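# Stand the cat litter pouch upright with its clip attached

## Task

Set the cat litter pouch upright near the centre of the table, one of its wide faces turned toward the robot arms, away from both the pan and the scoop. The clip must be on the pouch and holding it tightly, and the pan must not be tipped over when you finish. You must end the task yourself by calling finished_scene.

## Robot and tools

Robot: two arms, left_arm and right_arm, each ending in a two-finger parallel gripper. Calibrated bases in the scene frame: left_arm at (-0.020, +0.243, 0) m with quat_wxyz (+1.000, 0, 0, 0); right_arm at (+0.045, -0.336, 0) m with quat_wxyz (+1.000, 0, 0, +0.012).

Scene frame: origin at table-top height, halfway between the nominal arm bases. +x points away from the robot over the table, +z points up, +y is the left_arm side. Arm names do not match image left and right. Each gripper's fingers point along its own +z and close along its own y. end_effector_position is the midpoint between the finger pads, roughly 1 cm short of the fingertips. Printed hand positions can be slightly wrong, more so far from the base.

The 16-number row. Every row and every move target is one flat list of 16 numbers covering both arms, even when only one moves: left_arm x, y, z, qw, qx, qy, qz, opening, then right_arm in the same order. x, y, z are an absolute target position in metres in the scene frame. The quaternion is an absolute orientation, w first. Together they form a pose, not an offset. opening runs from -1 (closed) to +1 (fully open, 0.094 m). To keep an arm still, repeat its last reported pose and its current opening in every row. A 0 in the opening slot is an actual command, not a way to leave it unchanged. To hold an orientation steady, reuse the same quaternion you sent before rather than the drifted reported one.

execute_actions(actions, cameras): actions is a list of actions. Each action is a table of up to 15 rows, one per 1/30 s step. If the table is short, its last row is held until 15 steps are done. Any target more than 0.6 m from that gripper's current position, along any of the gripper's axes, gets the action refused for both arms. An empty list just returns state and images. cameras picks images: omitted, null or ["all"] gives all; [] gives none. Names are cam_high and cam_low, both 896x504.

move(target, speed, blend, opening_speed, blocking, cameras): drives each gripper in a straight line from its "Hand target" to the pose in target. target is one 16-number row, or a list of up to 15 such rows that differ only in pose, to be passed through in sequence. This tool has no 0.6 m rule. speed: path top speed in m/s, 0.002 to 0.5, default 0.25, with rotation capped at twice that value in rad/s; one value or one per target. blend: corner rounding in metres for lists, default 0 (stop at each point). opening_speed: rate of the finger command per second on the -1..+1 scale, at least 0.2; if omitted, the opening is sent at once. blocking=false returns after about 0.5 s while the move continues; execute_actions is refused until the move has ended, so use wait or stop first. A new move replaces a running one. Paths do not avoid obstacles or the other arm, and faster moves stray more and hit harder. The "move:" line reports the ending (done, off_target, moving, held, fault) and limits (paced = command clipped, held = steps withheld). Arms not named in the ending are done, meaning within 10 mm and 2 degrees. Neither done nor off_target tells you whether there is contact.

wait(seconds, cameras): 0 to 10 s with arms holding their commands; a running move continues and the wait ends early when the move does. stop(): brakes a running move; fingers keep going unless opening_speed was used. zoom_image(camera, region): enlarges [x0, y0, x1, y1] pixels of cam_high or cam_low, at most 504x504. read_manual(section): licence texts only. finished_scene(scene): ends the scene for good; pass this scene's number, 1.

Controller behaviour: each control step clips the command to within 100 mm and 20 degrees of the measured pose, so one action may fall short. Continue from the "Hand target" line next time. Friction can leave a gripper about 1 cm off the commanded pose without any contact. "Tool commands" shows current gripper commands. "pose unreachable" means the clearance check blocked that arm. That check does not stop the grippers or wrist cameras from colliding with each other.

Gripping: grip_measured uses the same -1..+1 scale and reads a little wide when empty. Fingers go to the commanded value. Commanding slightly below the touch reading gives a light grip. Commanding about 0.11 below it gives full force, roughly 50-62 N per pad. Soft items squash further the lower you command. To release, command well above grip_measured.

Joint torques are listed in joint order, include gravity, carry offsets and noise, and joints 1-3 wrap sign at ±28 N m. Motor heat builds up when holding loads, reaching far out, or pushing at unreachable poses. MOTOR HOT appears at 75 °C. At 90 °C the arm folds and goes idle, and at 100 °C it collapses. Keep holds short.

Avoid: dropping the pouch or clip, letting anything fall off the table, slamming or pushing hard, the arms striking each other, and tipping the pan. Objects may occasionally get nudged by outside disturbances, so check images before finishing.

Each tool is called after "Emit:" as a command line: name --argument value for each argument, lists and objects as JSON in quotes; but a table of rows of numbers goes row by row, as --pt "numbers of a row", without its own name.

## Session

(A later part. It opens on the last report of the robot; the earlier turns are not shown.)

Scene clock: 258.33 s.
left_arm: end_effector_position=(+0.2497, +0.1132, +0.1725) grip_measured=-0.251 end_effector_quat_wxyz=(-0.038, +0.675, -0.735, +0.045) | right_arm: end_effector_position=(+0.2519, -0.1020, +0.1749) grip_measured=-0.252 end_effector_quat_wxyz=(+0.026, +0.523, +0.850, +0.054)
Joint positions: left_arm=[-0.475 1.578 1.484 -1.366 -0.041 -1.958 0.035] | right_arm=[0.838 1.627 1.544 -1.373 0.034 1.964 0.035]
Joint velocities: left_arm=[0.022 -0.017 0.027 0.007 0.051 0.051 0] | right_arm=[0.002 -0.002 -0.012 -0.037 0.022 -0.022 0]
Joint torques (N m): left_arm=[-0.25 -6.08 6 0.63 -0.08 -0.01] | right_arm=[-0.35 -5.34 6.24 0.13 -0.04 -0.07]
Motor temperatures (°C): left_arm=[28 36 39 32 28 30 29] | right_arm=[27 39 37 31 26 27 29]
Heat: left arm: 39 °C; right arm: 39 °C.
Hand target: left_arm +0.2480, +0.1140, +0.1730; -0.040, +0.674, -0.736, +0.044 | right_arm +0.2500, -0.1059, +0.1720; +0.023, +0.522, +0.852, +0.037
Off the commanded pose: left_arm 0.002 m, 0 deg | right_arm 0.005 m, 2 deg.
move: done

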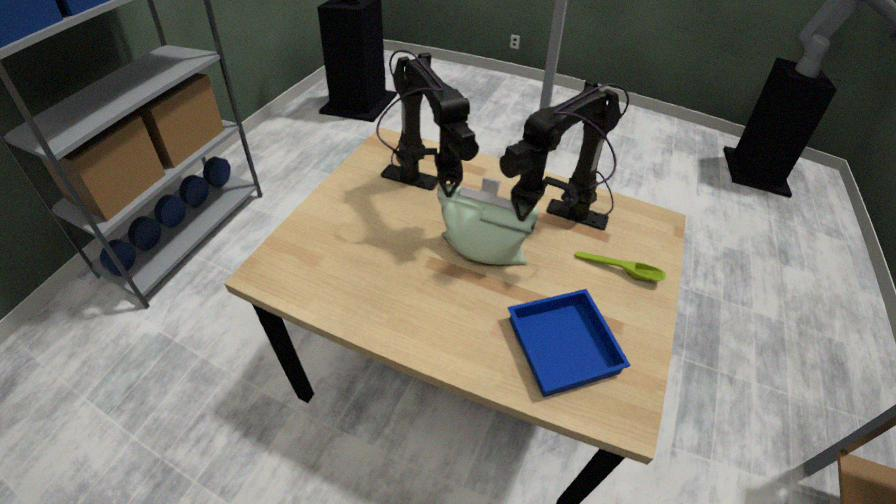

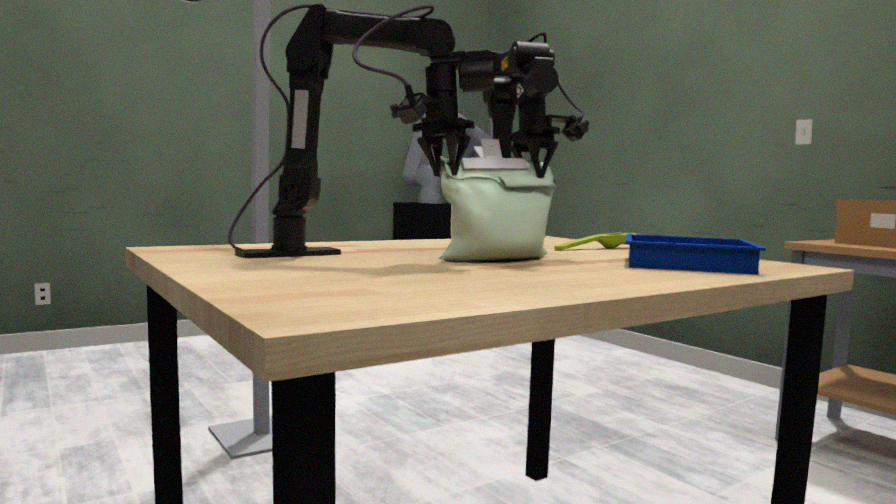

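Emit:
move --target '[0.248, 0.114, 0.173, 0.0400, -0.6743, 0.7359, -0.0440, 0.0, 0.250, -0.106, 0.172, 0.022792, 0.522003, 0.851830, 0.037193, 0.0]' --speed 0.05 --opening_speed 0.2 --cameras '["cam_low","cam_high"]'

Emit:
zoom_image --camera "cam_low" --region '[400, 90, 600, 280]'

Emit:
zoom_image --camera "cam_high" --region '[400, 150, 560, 280]'

Scene clock: 260.30 s.
left_arm: end_effector_position=(+0.2497, +0.1132, +0.1725) grip_measured=-0.001 end_effector_quat_wxyz=(-0.038, +0.675, -0.735, +0.045) | right_arm: end_effector_position=(+0.2514, -0.1021, +0.1749) grip_measured=-0.002 end_effector_quat_wxyz=(+0.024, +0.523, +0.850, +0.053)
Joint positions: left_arm=[-0.475 1.578 1.484 -1.366 -0.041 -1.958 0.047] | right_arm=[0.838 1.627 1.544 -1.374 0.032 1.964 0.047]
Joint velocities: left_arm=[-0.022 0.027 0.012 -0.037 -0.051 -0.007 0.001] | right_arm=[-0.027 0.012 -0.007 -0.007 -0.007 -0.037 0]
Joint torques (N m): left_arm=[-0.01 -6.17 6.15 0.64 -0.08 0.03] | right_arm=[-0.29 -5.61 6.68 0.12 -0.01 -0.14]
Motor temperatures (°C): left_arm=[28 35 38 32 28 30 29] | right_arm=[27 39 37 30 26 27 29]
Heat: left arm: 38 °C; right arm: 39 °C.
Hand target: left_arm +0.2480, +0.1140, +0.1730; -0.040, +0.674, -0.736, +0.044 | right_arm +0.2499, -0.1060, +0.1720; +0.023, +0.522, +0.852, +0.037
Off the commanded pose: left_arm 0.002 m, 0 deg | right_arm 0.005 m, 2 deg.
move: done

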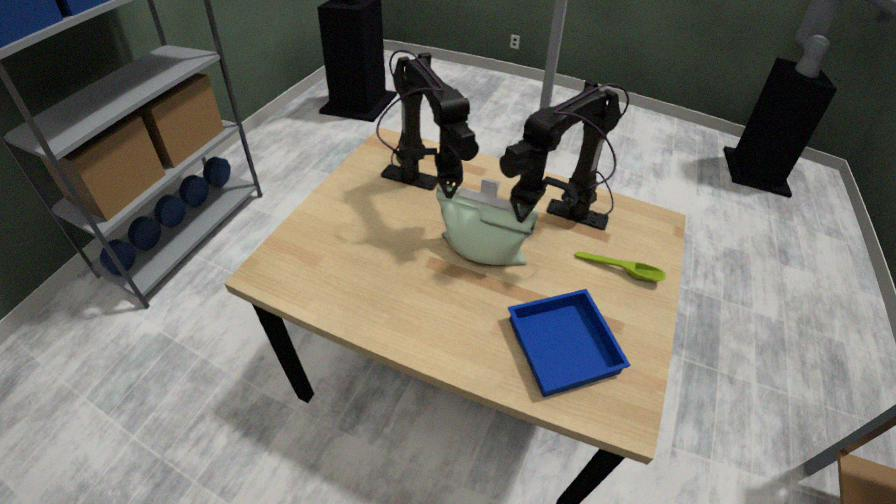

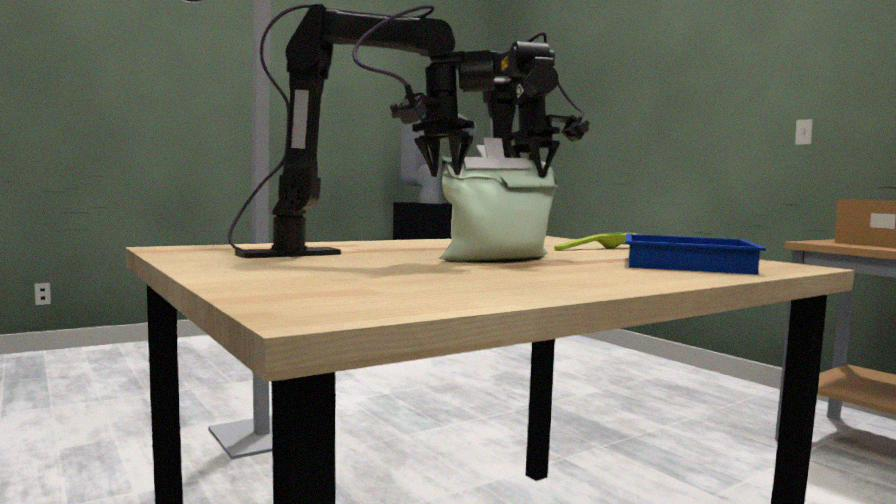

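Scaled by 2.520.

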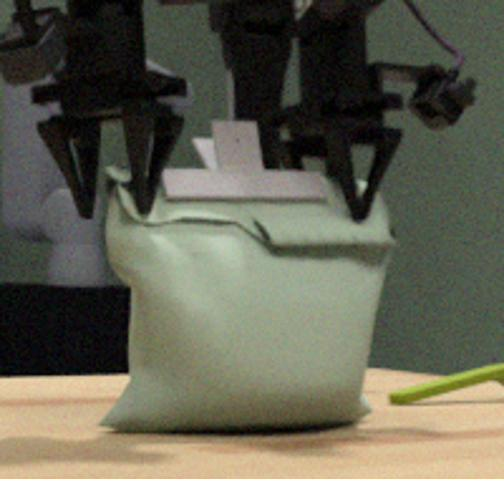

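Scaled by 3.150.

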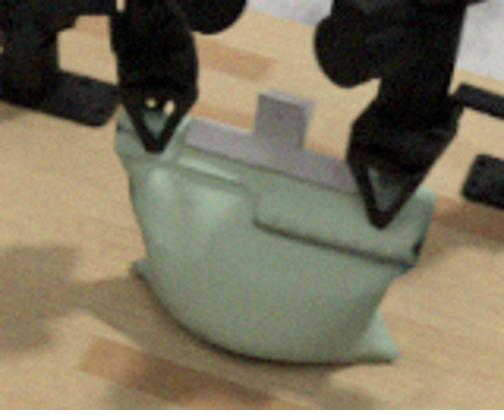

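Emit:
move --target '[0.248, 0.114, 0.173, 0.0400, -0.6743, 0.7359, -0.0440, -0.5, 0.250, -0.106, 0.172, 0.022792, 0.522003, 0.851830, 0.037193, -0.5]' --speed 0.05 --opening_speed 0.3 --cameras '[]'

Emit:
move --target '[0.232, 0.114, 0.173, 0.0400, -0.6743, 0.7359, -0.0440, -0.5, 0.232, -0.106, 0.172, 0.022792, 0.522003, 0.851830, 0.037193, -0.5]' --speed 0.03 --cameras '["cam_low","cam_high"]'

Emit:
zoom_image --camera "cam_low" --region '[400, 90, 600, 280]'

Emit:
zoom_image --camera "cam_high" --region '[400, 150, 560, 280]'

Scene clock: 262.93 s.
left_arm: end_effector_position=(+0.2497, +0.1132, +0.1725) grip_measured=-0.499 end_effector_quat_wxyz=(-0.038, +0.675, -0.735, +0.045) | right_arm: end_effector_position=(+0.2522, -0.1011, +0.1750) grip_measured=-0.498 end_effector_quat_wxyz=(+0.025, +0.523, +0.850, +0.056)
Joint positions: left_arm=[-0.475 1.578 1.484 -1.366 -0.041 -1.958 0.024] | right_arm=[0.838 1.627 1.544 -1.369 0.031 1.964 0.024]
Joint velocities: left_arm=[-0.032 0.022 0.017 0.066 0.007 -0.037 0] | right_arm=[-0.012 -0.002 0.007 0.051 -0.022 0.007 0]
Joint torques (N m): left_arm=[-0.16 -6.19 5.93 0.65 -0.08 -0.01] | right_arm=[-0.44 -5.33 6.46 0.11 -0.04 -0.11]
Motor temperatures (°C): left_arm=[28 35 38 32 28 30 29] | right_arm=[27 38 36 30 26 27 29]
Heat: left arm: 38 °C; right arm: 38 °C.
Hand target: left_arm +0.2480, +0.1140, +0.1730; -0.040, +0.674, -0.736, +0.044 | right_arm +0.2499, -0.1059, +0.1720; +0.023, +0.522, +0.852, +0.038
Off the commanded pose: left_arm 0.002 m, 0 deg | right_arm 0.006 m, 2 deg.
move: done
No camera images: "cameras" was empty.

Scene clock: 264.00 s.
left_arm: end_effector_position=(+0.2371, +0.1120, +0.1712) grip_measured=-0.499 end_effector_quat_wxyz=(-0.037, +0.675, -0.736, +0.044) | right_arm: end_effector_position=(+0.2418, -0.0971, +0.1720) grip_measured=-0.498 end_effector_quat_wxyz=(+0.022, +0.524, +0.850, +0.051)
Joint positions: left_arm=[-0.499 1.54 1.442 -1.365 -0.041 -1.982 0.024] | right_arm=[0.872 1.622 1.528 -1.369 0.031 2 0.024]
Joint velocities: left_arm=[-0.017 -0.017 -0.002 -0.007 0.11 0.051 0.001] | right_arm=[-0.007 0.002 -0.007 -0.037 0.022 -0.037 -0.001]
Joint torques (N m): left_arm=[-0.32 -7.15 5.23 0.54 -0.11 -0.04] | right_arm=[0.79 -7.95 4.38 0.12 0 0.03]
Motor temperatures (°C): left_arm=[28 35 38 32 28 30 29] | right_arm=[27 38 36 30 26 27 29]
Heat: left arm: 38 °C; right arm: 38 °C.
Hand target: left_arm +0.2320, +0.1143, +0.1730; -0.040, +0.674, -0.736, +0.044 | right_arm +0.2320, -0.1055, +0.1718; +0.023, +0.522, +0.852, +0.037
Off the commanded pose: left_arm 0.006 m, 0 deg | right_arm 0.013 m, 2 deg.
move: off_target (right_arm)

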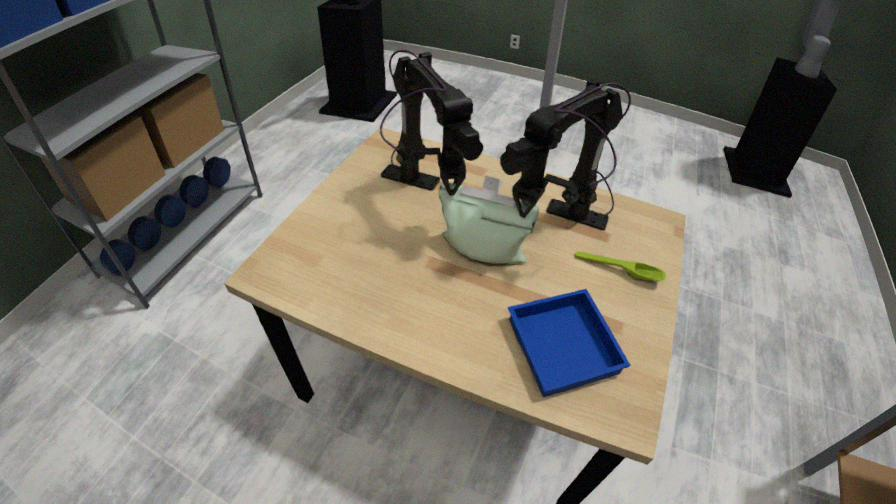

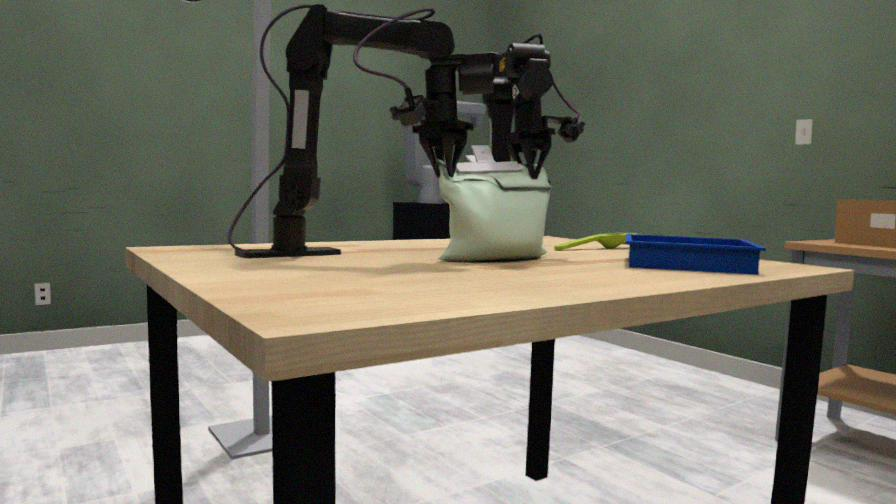

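Scaled by 2.520.

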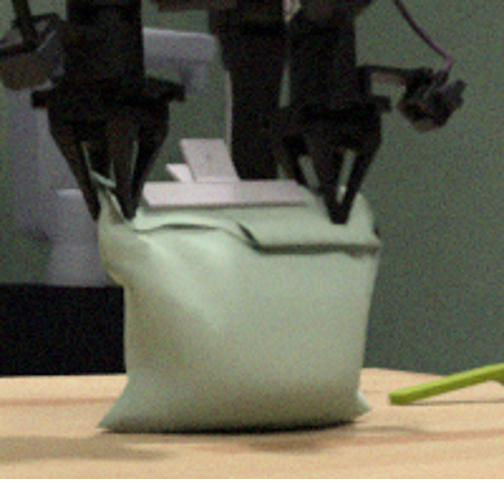

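Scaled by 3.150.

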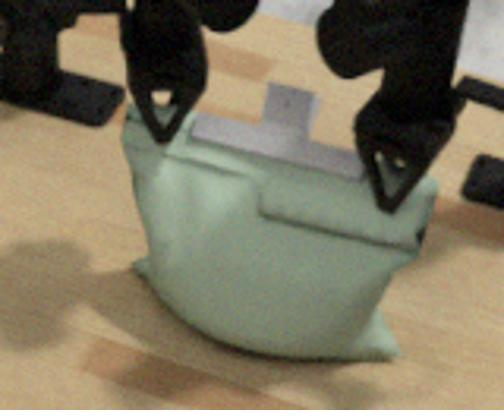

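Emit:
move --target '[0.232, 0.114, 0.173, 0.0400, -0.6743, 0.7359, -0.0440, -0.2, 0.232, -0.106, 0.172, 0.022792, 0.522003, 0.851830, 0.037193, -0.2]' --speed 0.03 --opening_speed 0.3 --cameras '["cam_low","cam_high"]'

Emit:
zoom_image --camera "cam_low" --region '[400, 90, 600, 280]'

Emit:
zoom_image --camera "cam_high" --region '[400, 150, 560, 280]'

Scene clock: 266.00 s.
left_arm: end_effector_position=(+0.2371, +0.1120, +0.1712) grip_measured=-0.201 end_effector_quat_wxyz=(-0.037, +0.675, -0.735, +0.044) | right_arm: end_effector_position=(+0.2419, -0.0971, +0.1720) grip_measured=-0.202 end_effector_quat_wxyz=(+0.022, +0.525, +0.849, +0.051)
Joint positions: left_arm=[-0.499 1.54 1.442 -1.365 -0.041 -1.983 0.038] | right_arm=[0.872 1.622 1.528 -1.369 0.032 2.001 0.037]
Joint velocities: left_arm=[-0.002 0.002 -0.012 0.022 -0.022 -0.007 0] | right_arm=[0.012 -0.007 -0.012 0.022 0.037 0.051 0.001]
Joint torques (N m): left_arm=[-0.5 -6.87 5.19 0.56 -0.13 -0.05] | right_arm=[0.95 -8.17 4.4 0.06 0 0.06]
Motor temperatures (°C): left_arm=[28 35 38 32 28 30 29] | right_arm=[27 39 36 30 26 27 29]
Heat: left arm: 38 °C; right arm: 39 °C.
Hand target: left_arm +0.2321, +0.1141, +0.1729; -0.040, +0.674, -0.736, +0.044 | right_arm +0.2322, -0.1057, +0.1718; +0.023, +0.522, +0.852, +0.037
Off the commanded pose: left_arm 0.006 m, 0 deg | right_arm 0.013 m, 2 deg.
move: off_target (right_arm)

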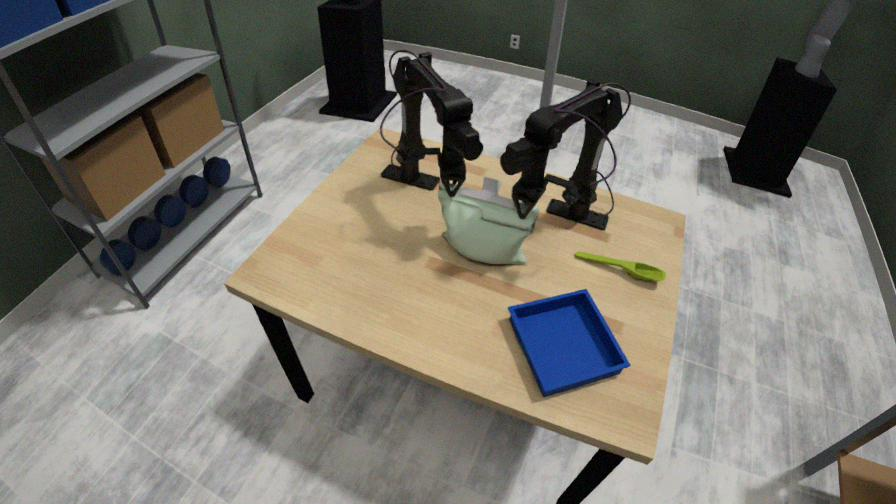

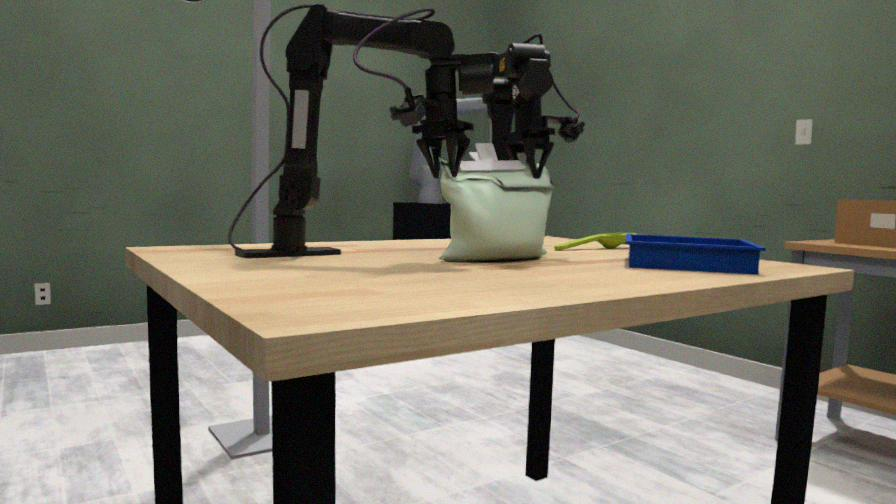

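Scaled by 2.520.

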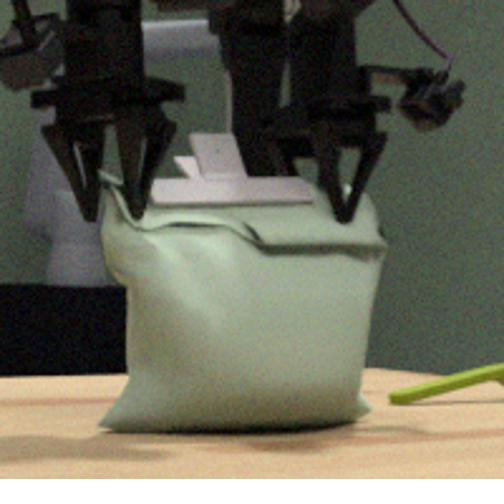

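Scaled by 3.150.

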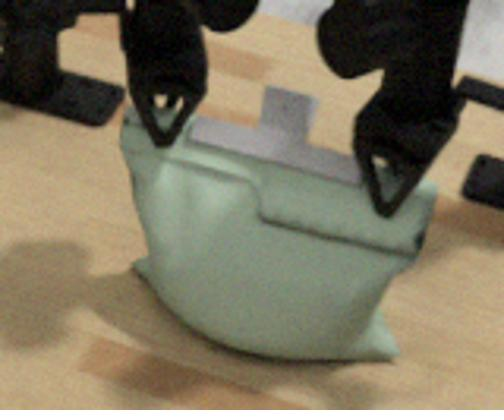

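Emit:
move --target '[0.236, 0.114, 0.173, 0.0400, -0.6743, 0.7359, -0.0440, 0.3, 0.236, -0.106, 0.172, 0.022792, 0.522003, 0.851830, 0.037193, 0.3]' --speed 0.03 --opening_speed 0.3 --cameras '["cam_low","cam_high"]'

Emit:
zoom_image --camera "cam_low" --region '[400, 90, 600, 280]'

Emit:
zoom_image --camera "cam_high" --region '[400, 150, 560, 280]'

Scene clock: 269.03 s.
left_arm: end_effector_position=(+0.2371, +0.1120, +0.1712) grip_measured=+0.299 end_effector_quat_wxyz=(-0.037, +0.675, -0.735, +0.044) | right_arm: end_effector_position=(+0.2413, -0.0978, +0.1719) grip_measured=+0.298 end_effector_quat_wxyz=(+0.022, +0.525, +0.849, +0.050)
Joint positions: left_arm=[-0.499 1.54 1.442 -1.365 -0.041 -1.983 0.061] | right_arm=[0.872 1.622 1.528 -1.373 0.032 2.001 0.061]
Joint velocities: left_arm=[0.002 -0.017 0.007 0.022 -0.007 0.022 -0.001] | right_arm=[-0.002 -0.027 -0.007 -0.081 -0.066 -0.007 -0.002]
Joint torques (N m): left_arm=[-0.02 -5.93 6.24 0.56 -0.12 0.07] | right_arm=[-0.2 -7.43 4.92 0.12 0.03 -0.1]
Motor temperatures (°C): left_arm=[28 35 38 32 28 30 29] | right_arm=[27 39 36 30 26 27 29]
Heat: left arm: 38 °C; right arm: 39 °C.
Hand target: left_arm +0.2360, +0.1140, +0.1730; -0.040, +0.674, -0.736, +0.044 | right_arm +0.2360, -0.1057, +0.1719; +0.023, +0.522, +0.852, +0.037
Off the commanded pose: left_arm 0.003 m, 0 deg | right_arm 0.010 m, 1 deg.
move: done

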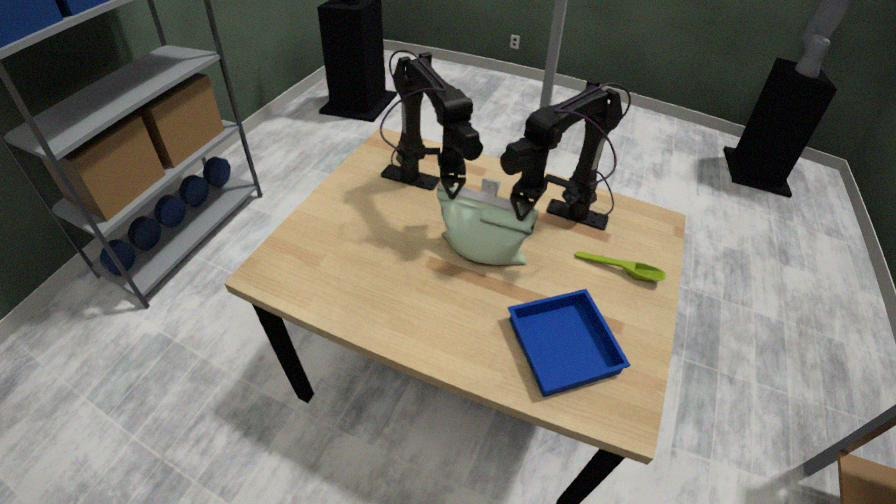

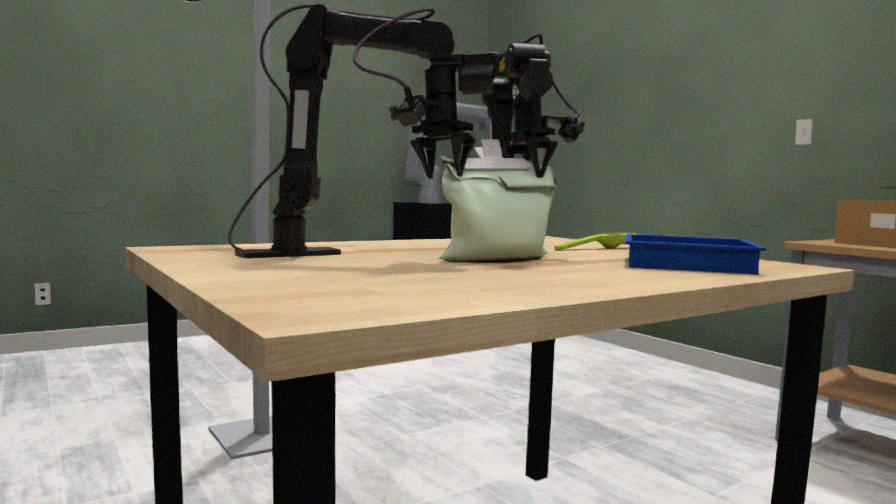

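Scaled by 2.520.

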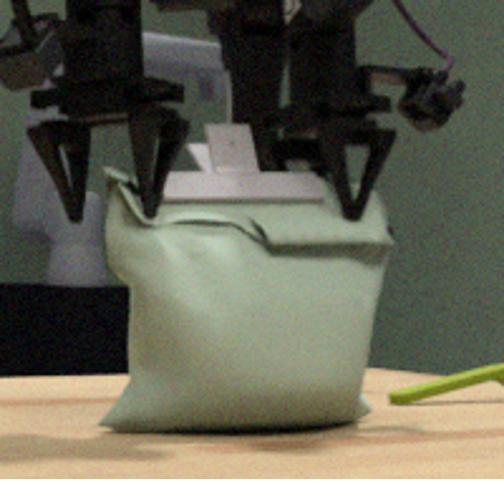

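Scaled by 3.150.

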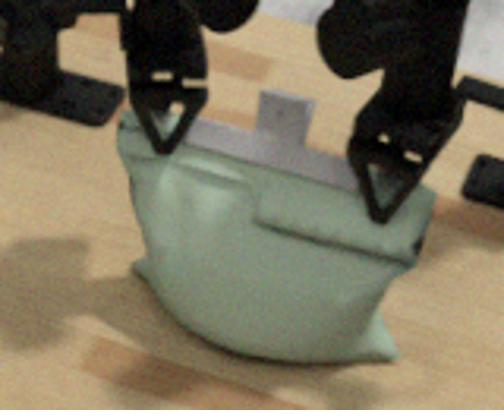

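Emit:
move --target '[0.236, 0.114, 0.173, 0.0400, -0.6743, 0.7359, -0.0440, 0.7, 0.236, -0.106, 0.172, 0.022792, 0.522003, 0.851830, 0.037193, 0.7]' --speed 0.03 --opening_speed 0.25 --cameras '["cam_low","cam_high"]'

Emit:
zoom_image --camera "cam_low" --region '[400, 90, 600, 280]'

Emit:
zoom_image --camera "cam_high" --region '[400, 150, 560, 280]'

Scene clock: 271.07 s.
left_arm: end_effector_position=(+0.2371, +0.1120, +0.1712) grip_measured=+0.699 end_effector_quat_wxyz=(-0.037, +0.675, -0.735, +0.044) | right_arm: end_effector_position=(+0.2411, -0.0981, +0.1719) grip_measured=+0.698 end_effector_quat_wxyz=(+0.022, +0.525, +0.850, +0.049)
Joint positions: left_arm=[-0.499 1.54 1.442 -1.365 -0.041 -1.983 0.08] | right_arm=[0.872 1.622 1.528 -1.374 0.032 2.001 0.08]
Joint velocities: left_arm=[-0.002 -0.007 0.007 0.007 -0.022 -0.037 -0.001] | right_arm=[-0.002 0.017 0.002 -0.037 0.022 0.007 0]
Joint torques (N m): left_arm=[-0.05 -6.01 6.32 0.55 -0.1 0.01] | right_arm=[-0.12 -7.42 5.15 0.1 0 -0.12]
Motor temperatures (°C): left_arm=[28 35 38 32 28 30 29] | right_arm=[27 39 36 30 26 27 29]
Heat: left arm: 38 °C; right arm: 39 °C.
Hand target: left_arm +0.2360, +0.1140, +0.1730; -0.040, +0.674, -0.736, +0.044 | right_arm +0.2360, -0.1057, +0.1719; +0.023, +0.522, +0.852, +0.037
Off the commanded pose: left_arm 0.003 m, 0 deg | right_arm 0.009 m, 1 deg.
move: done

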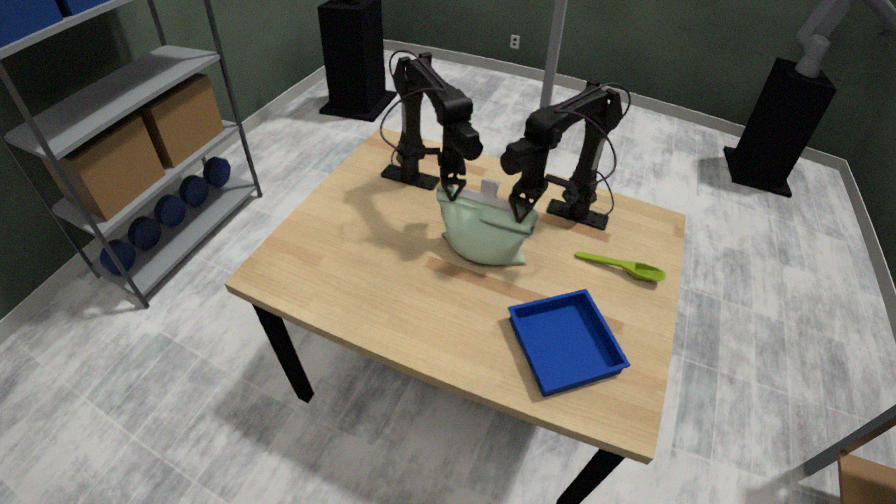

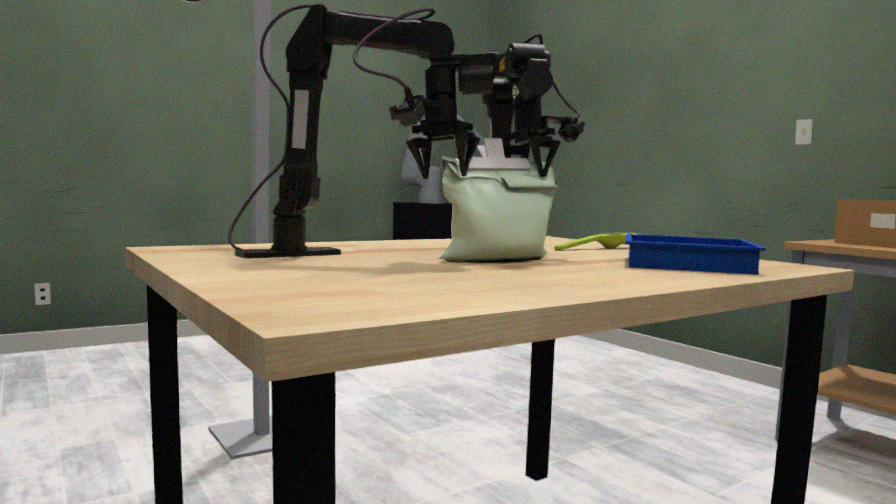

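Scaled by 2.520.

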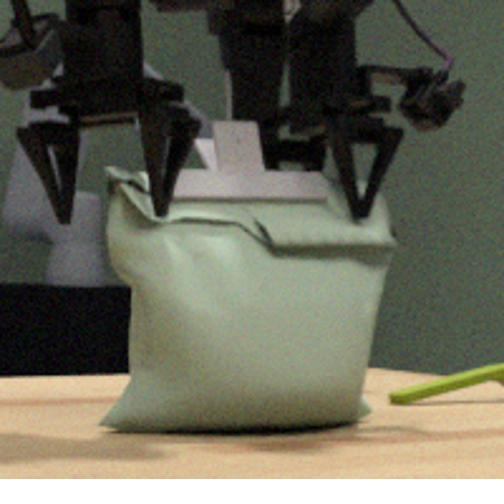

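Scaled by 3.150.

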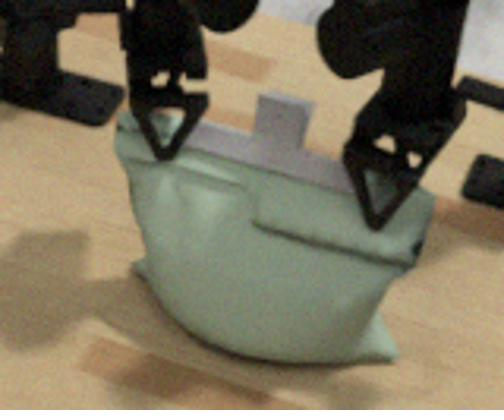

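Emit:
move --target '[0.236, 0.114, 0.173, 0.0400, -0.6743, 0.7359, -0.0440, 0.95, 0.236, -0.106, 0.172, 0.022792, 0.522003, 0.851830, 0.037193, 0.95]' --speed 0.03 --opening_speed 0.25 --cameras '["cam_low","cam_high"]'

Emit:
zoom_image --camera "cam_low" --region '[400, 90, 600, 280]'

Emit:
zoom_image --camera "cam_high" --region '[400, 150, 560, 280]'

Scene clock: 272.50 s.
left_arm: end_effector_position=(+0.2371, +0.1120, +0.1712) grip_measured=+0.949 end_effector_quat_wxyz=(-0.037, +0.675, -0.735, +0.044) | right_arm: end_effector_position=(+0.2410, -0.0981, +0.1719) grip_measured=+0.948 end_effector_quat_wxyz=(+0.022, +0.525, +0.850, +0.049)
Joint positions: left_arm=[-0.499 1.54 1.442 -1.365 -0.041 -1.983 0.092] | right_arm=[0.872 1.622 1.528 -1.375 0.032 2.001 0.092]
Joint velocities: left_arm=[-0.002 -0.007 -0.002 -0.066 0.022 -0.022 0.001] | right_arm=[-0.012 -0.002 0.002 -0.007 0.022 -0.007 0]
Joint torques (N m): left_arm=[0.09 -5.96 6.37 0.6 -0.1 0.05] | right_arm=[-0.24 -7.34 5 0.08 0.03 -0.12]
Motor temperatures (°C): left_arm=[28 35 38 32 28 30 29] | right_arm=[27 39 36 30 26 27 29]
Heat: left arm: 38 °C; right arm: 39 °C.
Hand target: left_arm +0.2360, +0.1140, +0.1730; -0.040, +0.674, -0.736, +0.044 | right_arm +0.2360, -0.1057, +0.1719; +0.023, +0.522, +0.852, +0.037
Off the commanded pose: left_arm 0.003 m, 0 deg | right_arm 0.009 m, 1 deg.
move: done

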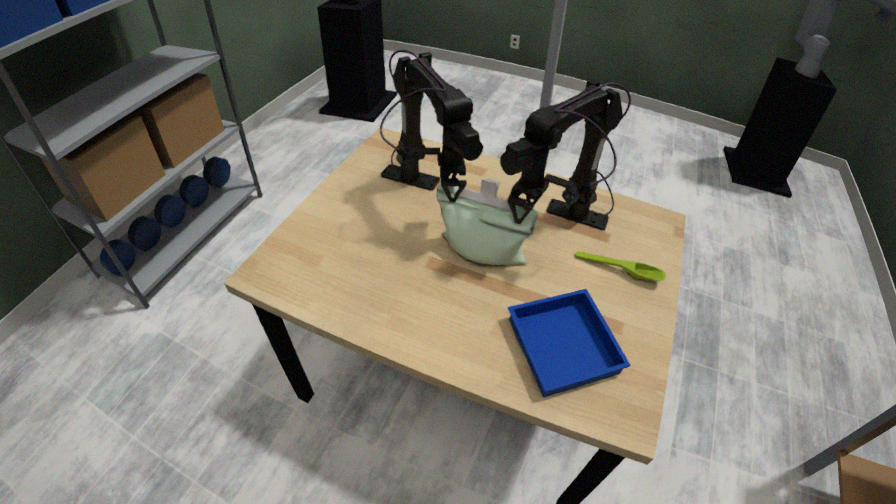

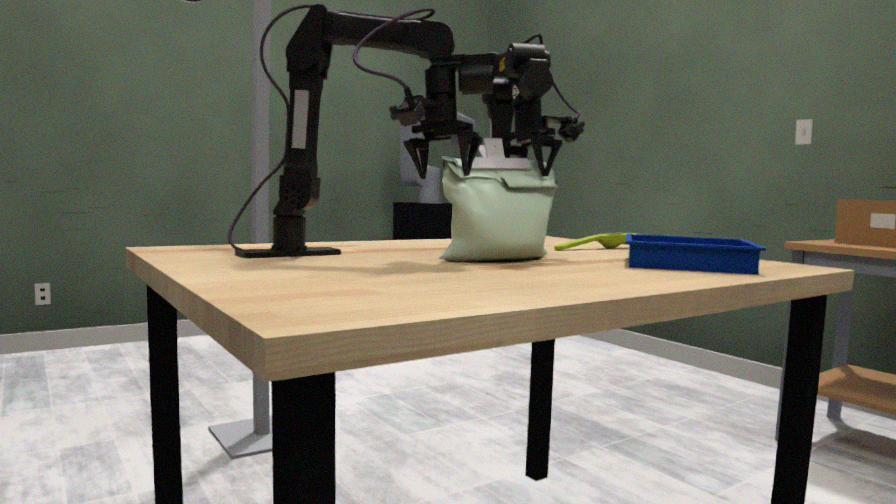

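Scaled by 2.520.

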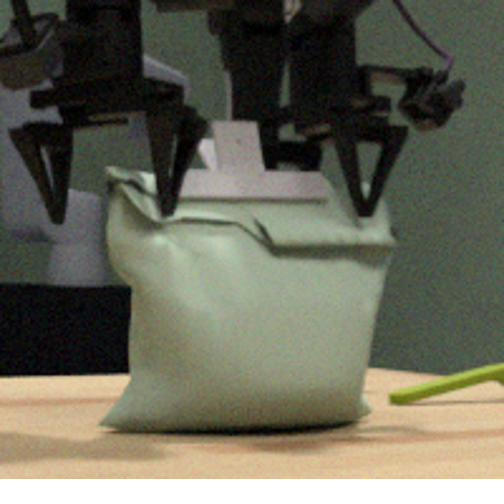

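Scaled by 3.150.

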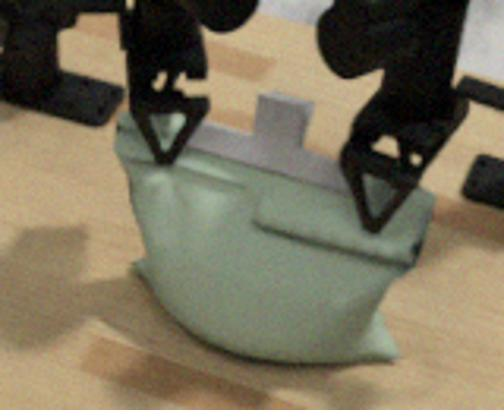

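Emit:
wait --seconds 2 --cameras '["cam_low","cam_high"]'

Emit:
zoom_image --camera "cam_low" --region '[400, 90, 600, 280]'

Emit:
zoom_image --camera "cam_low" --region '[430, 125, 570, 195]'

Emit:
zoom_image --camera "cam_high" --region '[400, 150, 560, 280]'

Scene clock: 274.63 s.
left_arm: end_effector_position=(+0.2371, +0.1120, +0.1712) grip_measured=+0.949 end_effector_quat_wxyz=(-0.037, +0.675, -0.735, +0.044) | right_arm: end_effector_position=(+0.2410, -0.0982, +0.1719) grip_measured=+0.948 end_effector_quat_wxyz=(+0.022, +0.525, +0.850, +0.048)
Joint positions: left_arm=[-0.499 1.54 1.442 -1.365 -0.041 -1.983 0.092] | right_arm=[0.872 1.622 1.528 -1.375 0.032 2.001 0.092]
Joint velocities: left_arm=[-0.017 -0.002 0.002 0.007 0.007 -0.066 0] | right_arm=[-0.017 -0.002 -0.017 0.037 -0.037 0.037 -0.001]
Joint torques (N m): left_arm=[0.14 -6 6.41 0.56 -0.1 0] | right_arm=[-0.1 -7.36 5.11 0.1 0.01 -0.12]
Motor temperatures (°C): left_arm=[28 34 38 32 28 30 29] | right_arm=[27 40 36 30 26 27 29]
Heat: left arm: 38 °C; right arm: 40 °C.
Hand target: left_arm +0.2360, +0.1140, +0.1730; -0.040, +0.674, -0.736, +0.044 | right_arm +0.2360, -0.1057, +0.1719; +0.023, +0.522, +0.852, +0.037
Tool commands: left_gripper/opening=+0.95 right_gripper/opening=+0.95
Off the commanded pose: left_arm 0.003 m, 0 deg | right_arm 0.009 m, 1 deg.
wait: 2.00 s; at rest by 0.03 s

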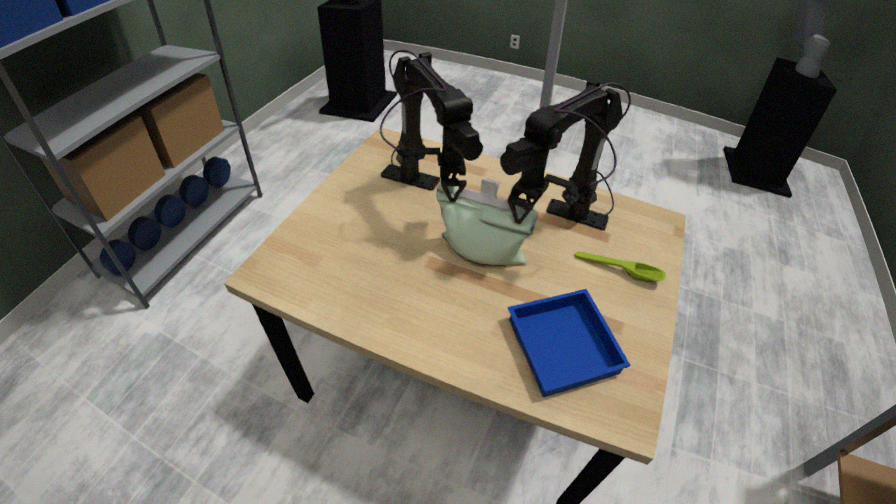

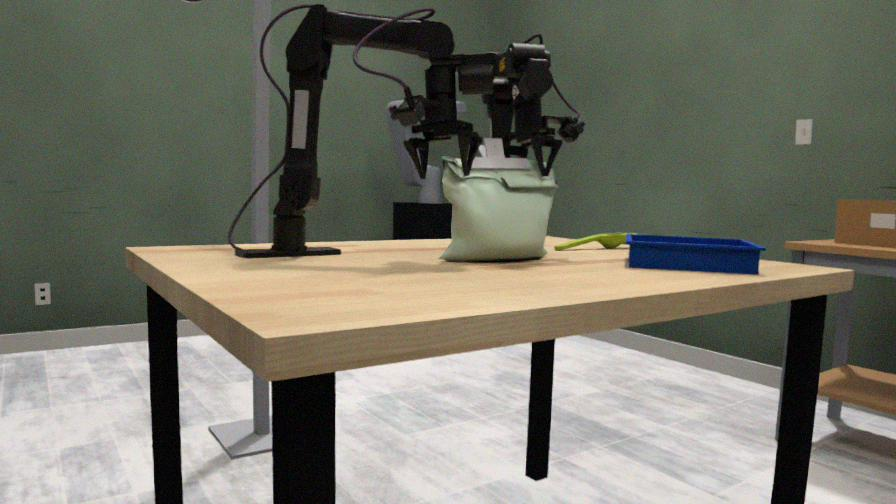

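Scaled by 2.520.

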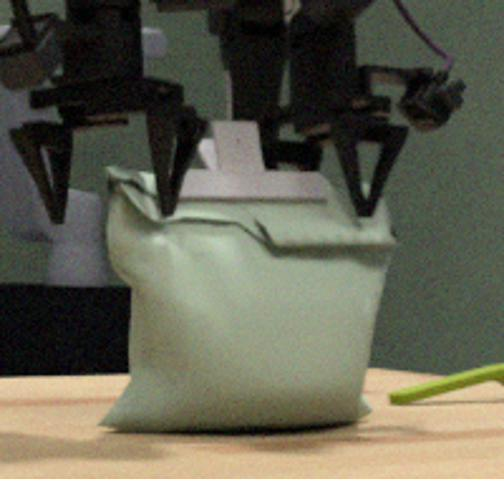

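Scaled by 3.600.

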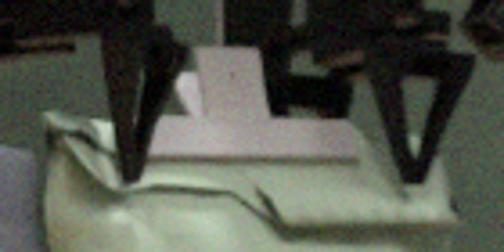

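Scaled by 3.150.

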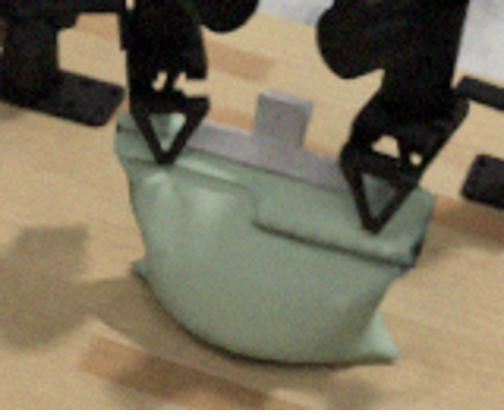

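Emit:
move --target '[0.262, 0.115, 0.175, 0.0400, -0.6743, 0.7359, -0.0440, 0.95, 0.262, -0.107, 0.174, 0.022792, 0.522003, 0.851830, 0.037193, 0.95]' --speed 0.04 --cameras '["cam_low","cam_high"]'

Emit:
zoom_image --camera "cam_low" --region '[400, 90, 600, 280]'

Emit:
zoom_image --camera "cam_high" --region '[400, 150, 560, 280]'

Scene clock: 276.83 s.
left_arm: end_effector_position=(+0.2582, +0.1148, +0.1718) grip_measured=+0.949 end_effector_quat_wxyz=(-0.038, +0.675, -0.735, +0.044) | right_arm: end_effector_position=(+0.2599, -0.1059, +0.1712) grip_measured=+0.948 end_effector_quat_wxyz=(+0.023, +0.522, +0.851, +0.044)
Joint positions: left_arm=[-0.457 1.606 1.51 -1.365 -0.04 -1.941 0.092] | right_arm=[0.808 1.654 1.56 -1.382 0.029 1.931 0.092]
Joint velocities: left_arm=[-0.012 0.002 -0.007 0.022 -0.037 0.022 0.001] | right_arm=[-0.017 0.012 -0.017 -0.007 -0.051 -0.066 -0.002]
Joint torques (N m): left_arm=[0.4 -5.15 8.23 0.55 -0.08 0.12] | right_arm=[-0.9 -5.71 8.13 0.11 0.06 -0.06]
Motor temperatures (°C): left_arm=[28 34 39 32 28 30 29] | right_arm=[27 40 36 30 26 27 29]
Heat: left arm: 39 °C; right arm: 40 °C.
Hand target: left_arm +0.2621, +0.1147, +0.1748; -0.040, +0.675, -0.736, +0.045 | right_arm +0.2623, -0.1074, +0.1739; +0.023, +0.522, +0.852, +0.038
Off the commanded pose: left_arm 0.005 m, 0 deg | right_arm 0.004 m, 1 deg.
move: done

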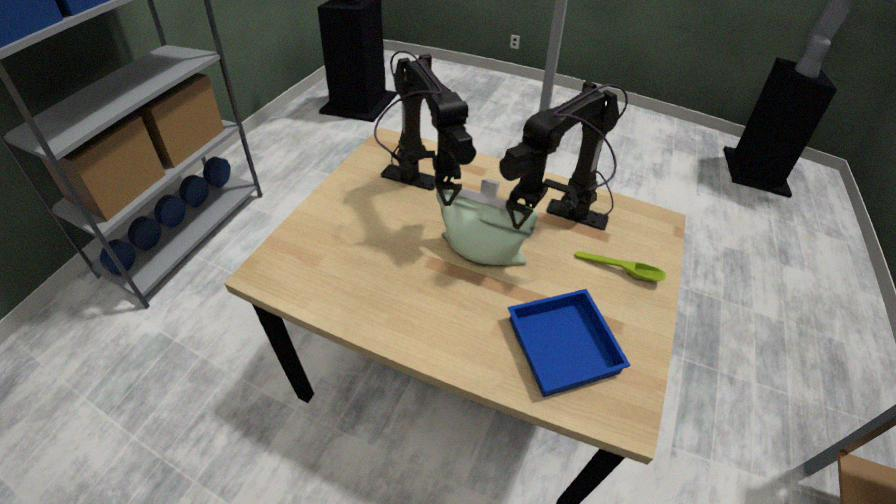

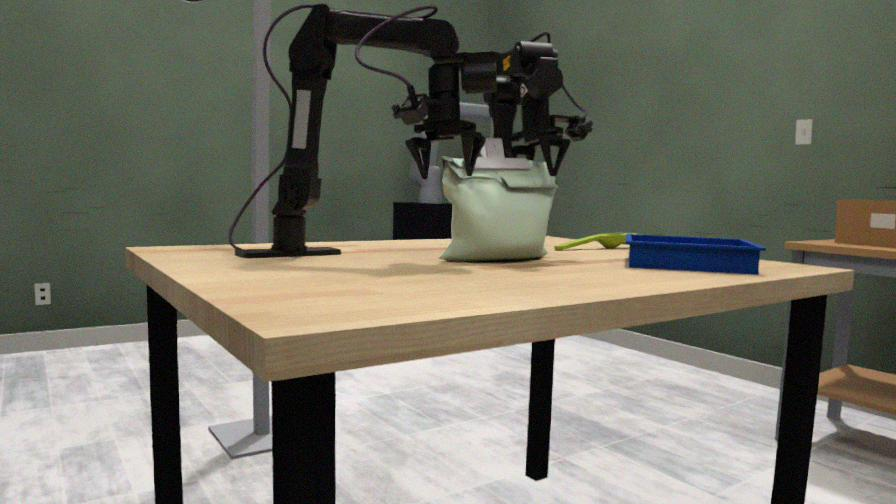

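Scaled by 2.520.

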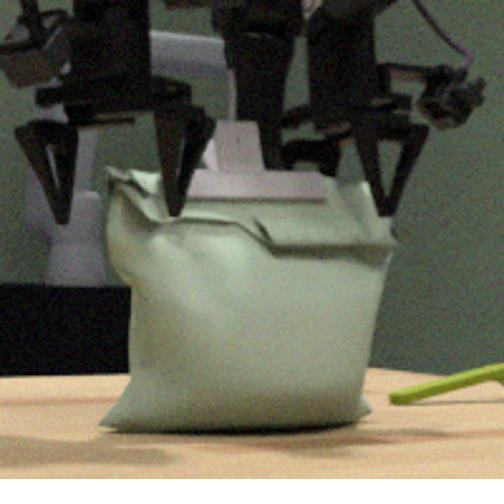

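Scaled by 3.150.

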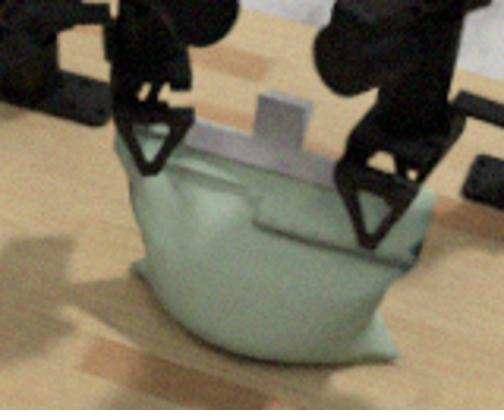

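Emit:
move --pt "0.262 0.116 0.195 0.0400 -0.6743 0.7359 -0.0440 0.95 0.262 -0.108 0.195 0.022792 0.522003 0.851830 0.037193 0.95" --pt "0.260 0.118 0.225 0.0589 -0.6730 0.7345 -0.0643 0.95 0.260 -0.110 0.225 0.036447 0.521226 0.850563 0.059477 0.95" --pt "0.252 0.122 0.262 0.08818 -0.66981 0.73097 -0.09623 0.95 0.252 -0.115 0.262 0.068200 0.518029 0.845345 0.111292 0.95" --speed 0.06 --blend 0.01 --cameras '["cam_low","cam_high"]'

Emit:
zoom_image --camera "cam_low" --region '[400, 90, 600, 280]'

Emit:
zoom_image --camera "cam_high" --region '[400, 150, 560, 280]'

Scene clock: 279.37 s.
left_arm: end_effector_position=(+0.2573, +0.1181, +0.2507) grip_measured=+0.949 end_effector_quat_wxyz=(+0.077, -0.670, +0.733, -0.091) | right_arm: end_effector_position=(+0.2538, -0.1109, +0.2512) grip_measured=+0.948 end_effector_quat_wxyz=(+0.059, +0.518, +0.846, +0.112)
Joint positions: left_arm=[-0.472 1.574 1.784 -1.555 -0.08 -1.944 0.092] | right_arm=[0.842 1.572 1.78 -1.538 0.08 1.953 0.092]
Joint velocities: left_arm=[-0.017 0.007 -0.002 -0.066 0.037 -0.037 0] | right_arm=[-0.012 0.007 0.027 -0.037 -0.022 0.007 0]
Joint torques (N m): left_arm=[-0.42 -6.84 7.92 0.61 -0.31 -0.07] | right_arm=[0.91 -7.04 7.76 0.42 0.25 -0.01]
Motor temperatures (°C): left_arm=[28 34 39 32 28 30 29] | right_arm=[27 39 36 30 26 27 29]
Heat: left arm: 39 °C; right arm: 39 °C.
Hand target: left_arm +0.2531, +0.1216, +0.2612; +0.087, -0.669, +0.732, -0.097 | right_arm +0.2513, -0.1153, +0.2619; +0.069, +0.516, +0.845, +0.120
Off the commanded pose: left_arm 0.013 m, 1 deg | right_arm 0.012 m, 1 deg.
joint sent to its limit (right arm) — joint 4 (wrist pitch), lower limit. The joint targets still meet the commanded pose.
move: off_target (left_arm, right_arm)

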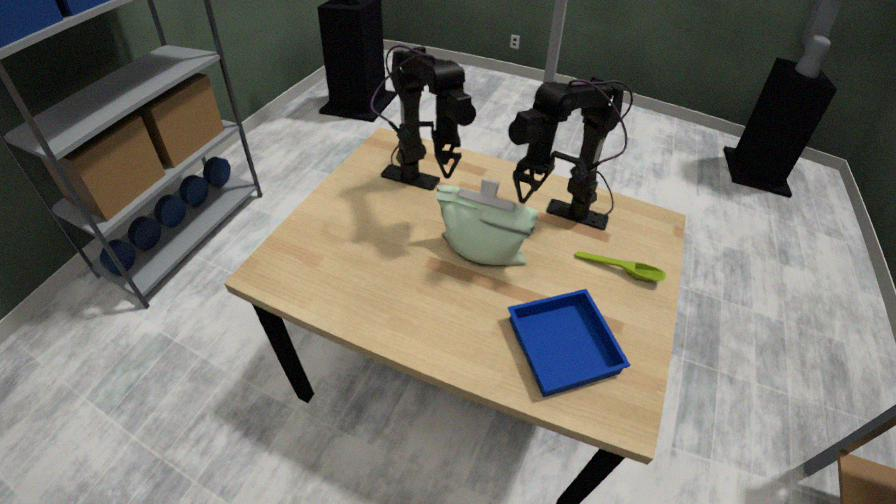

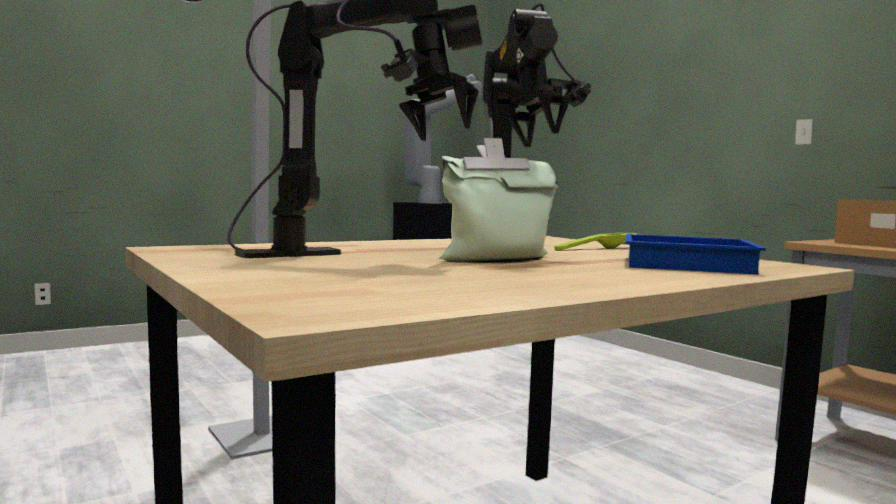

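Scaled by 2.520.

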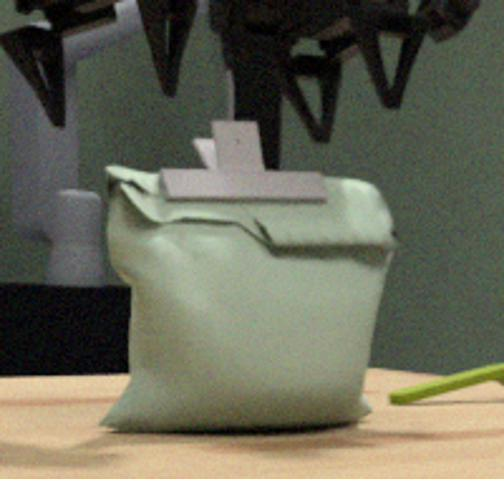

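Scaled by 3.150.

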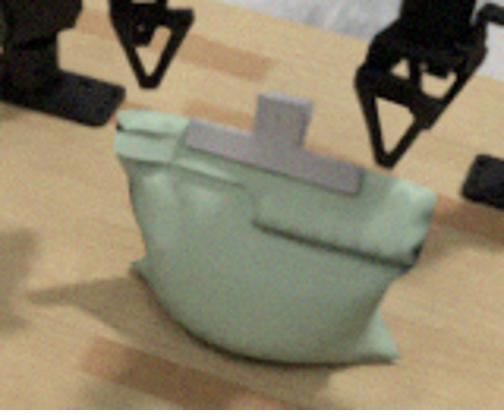

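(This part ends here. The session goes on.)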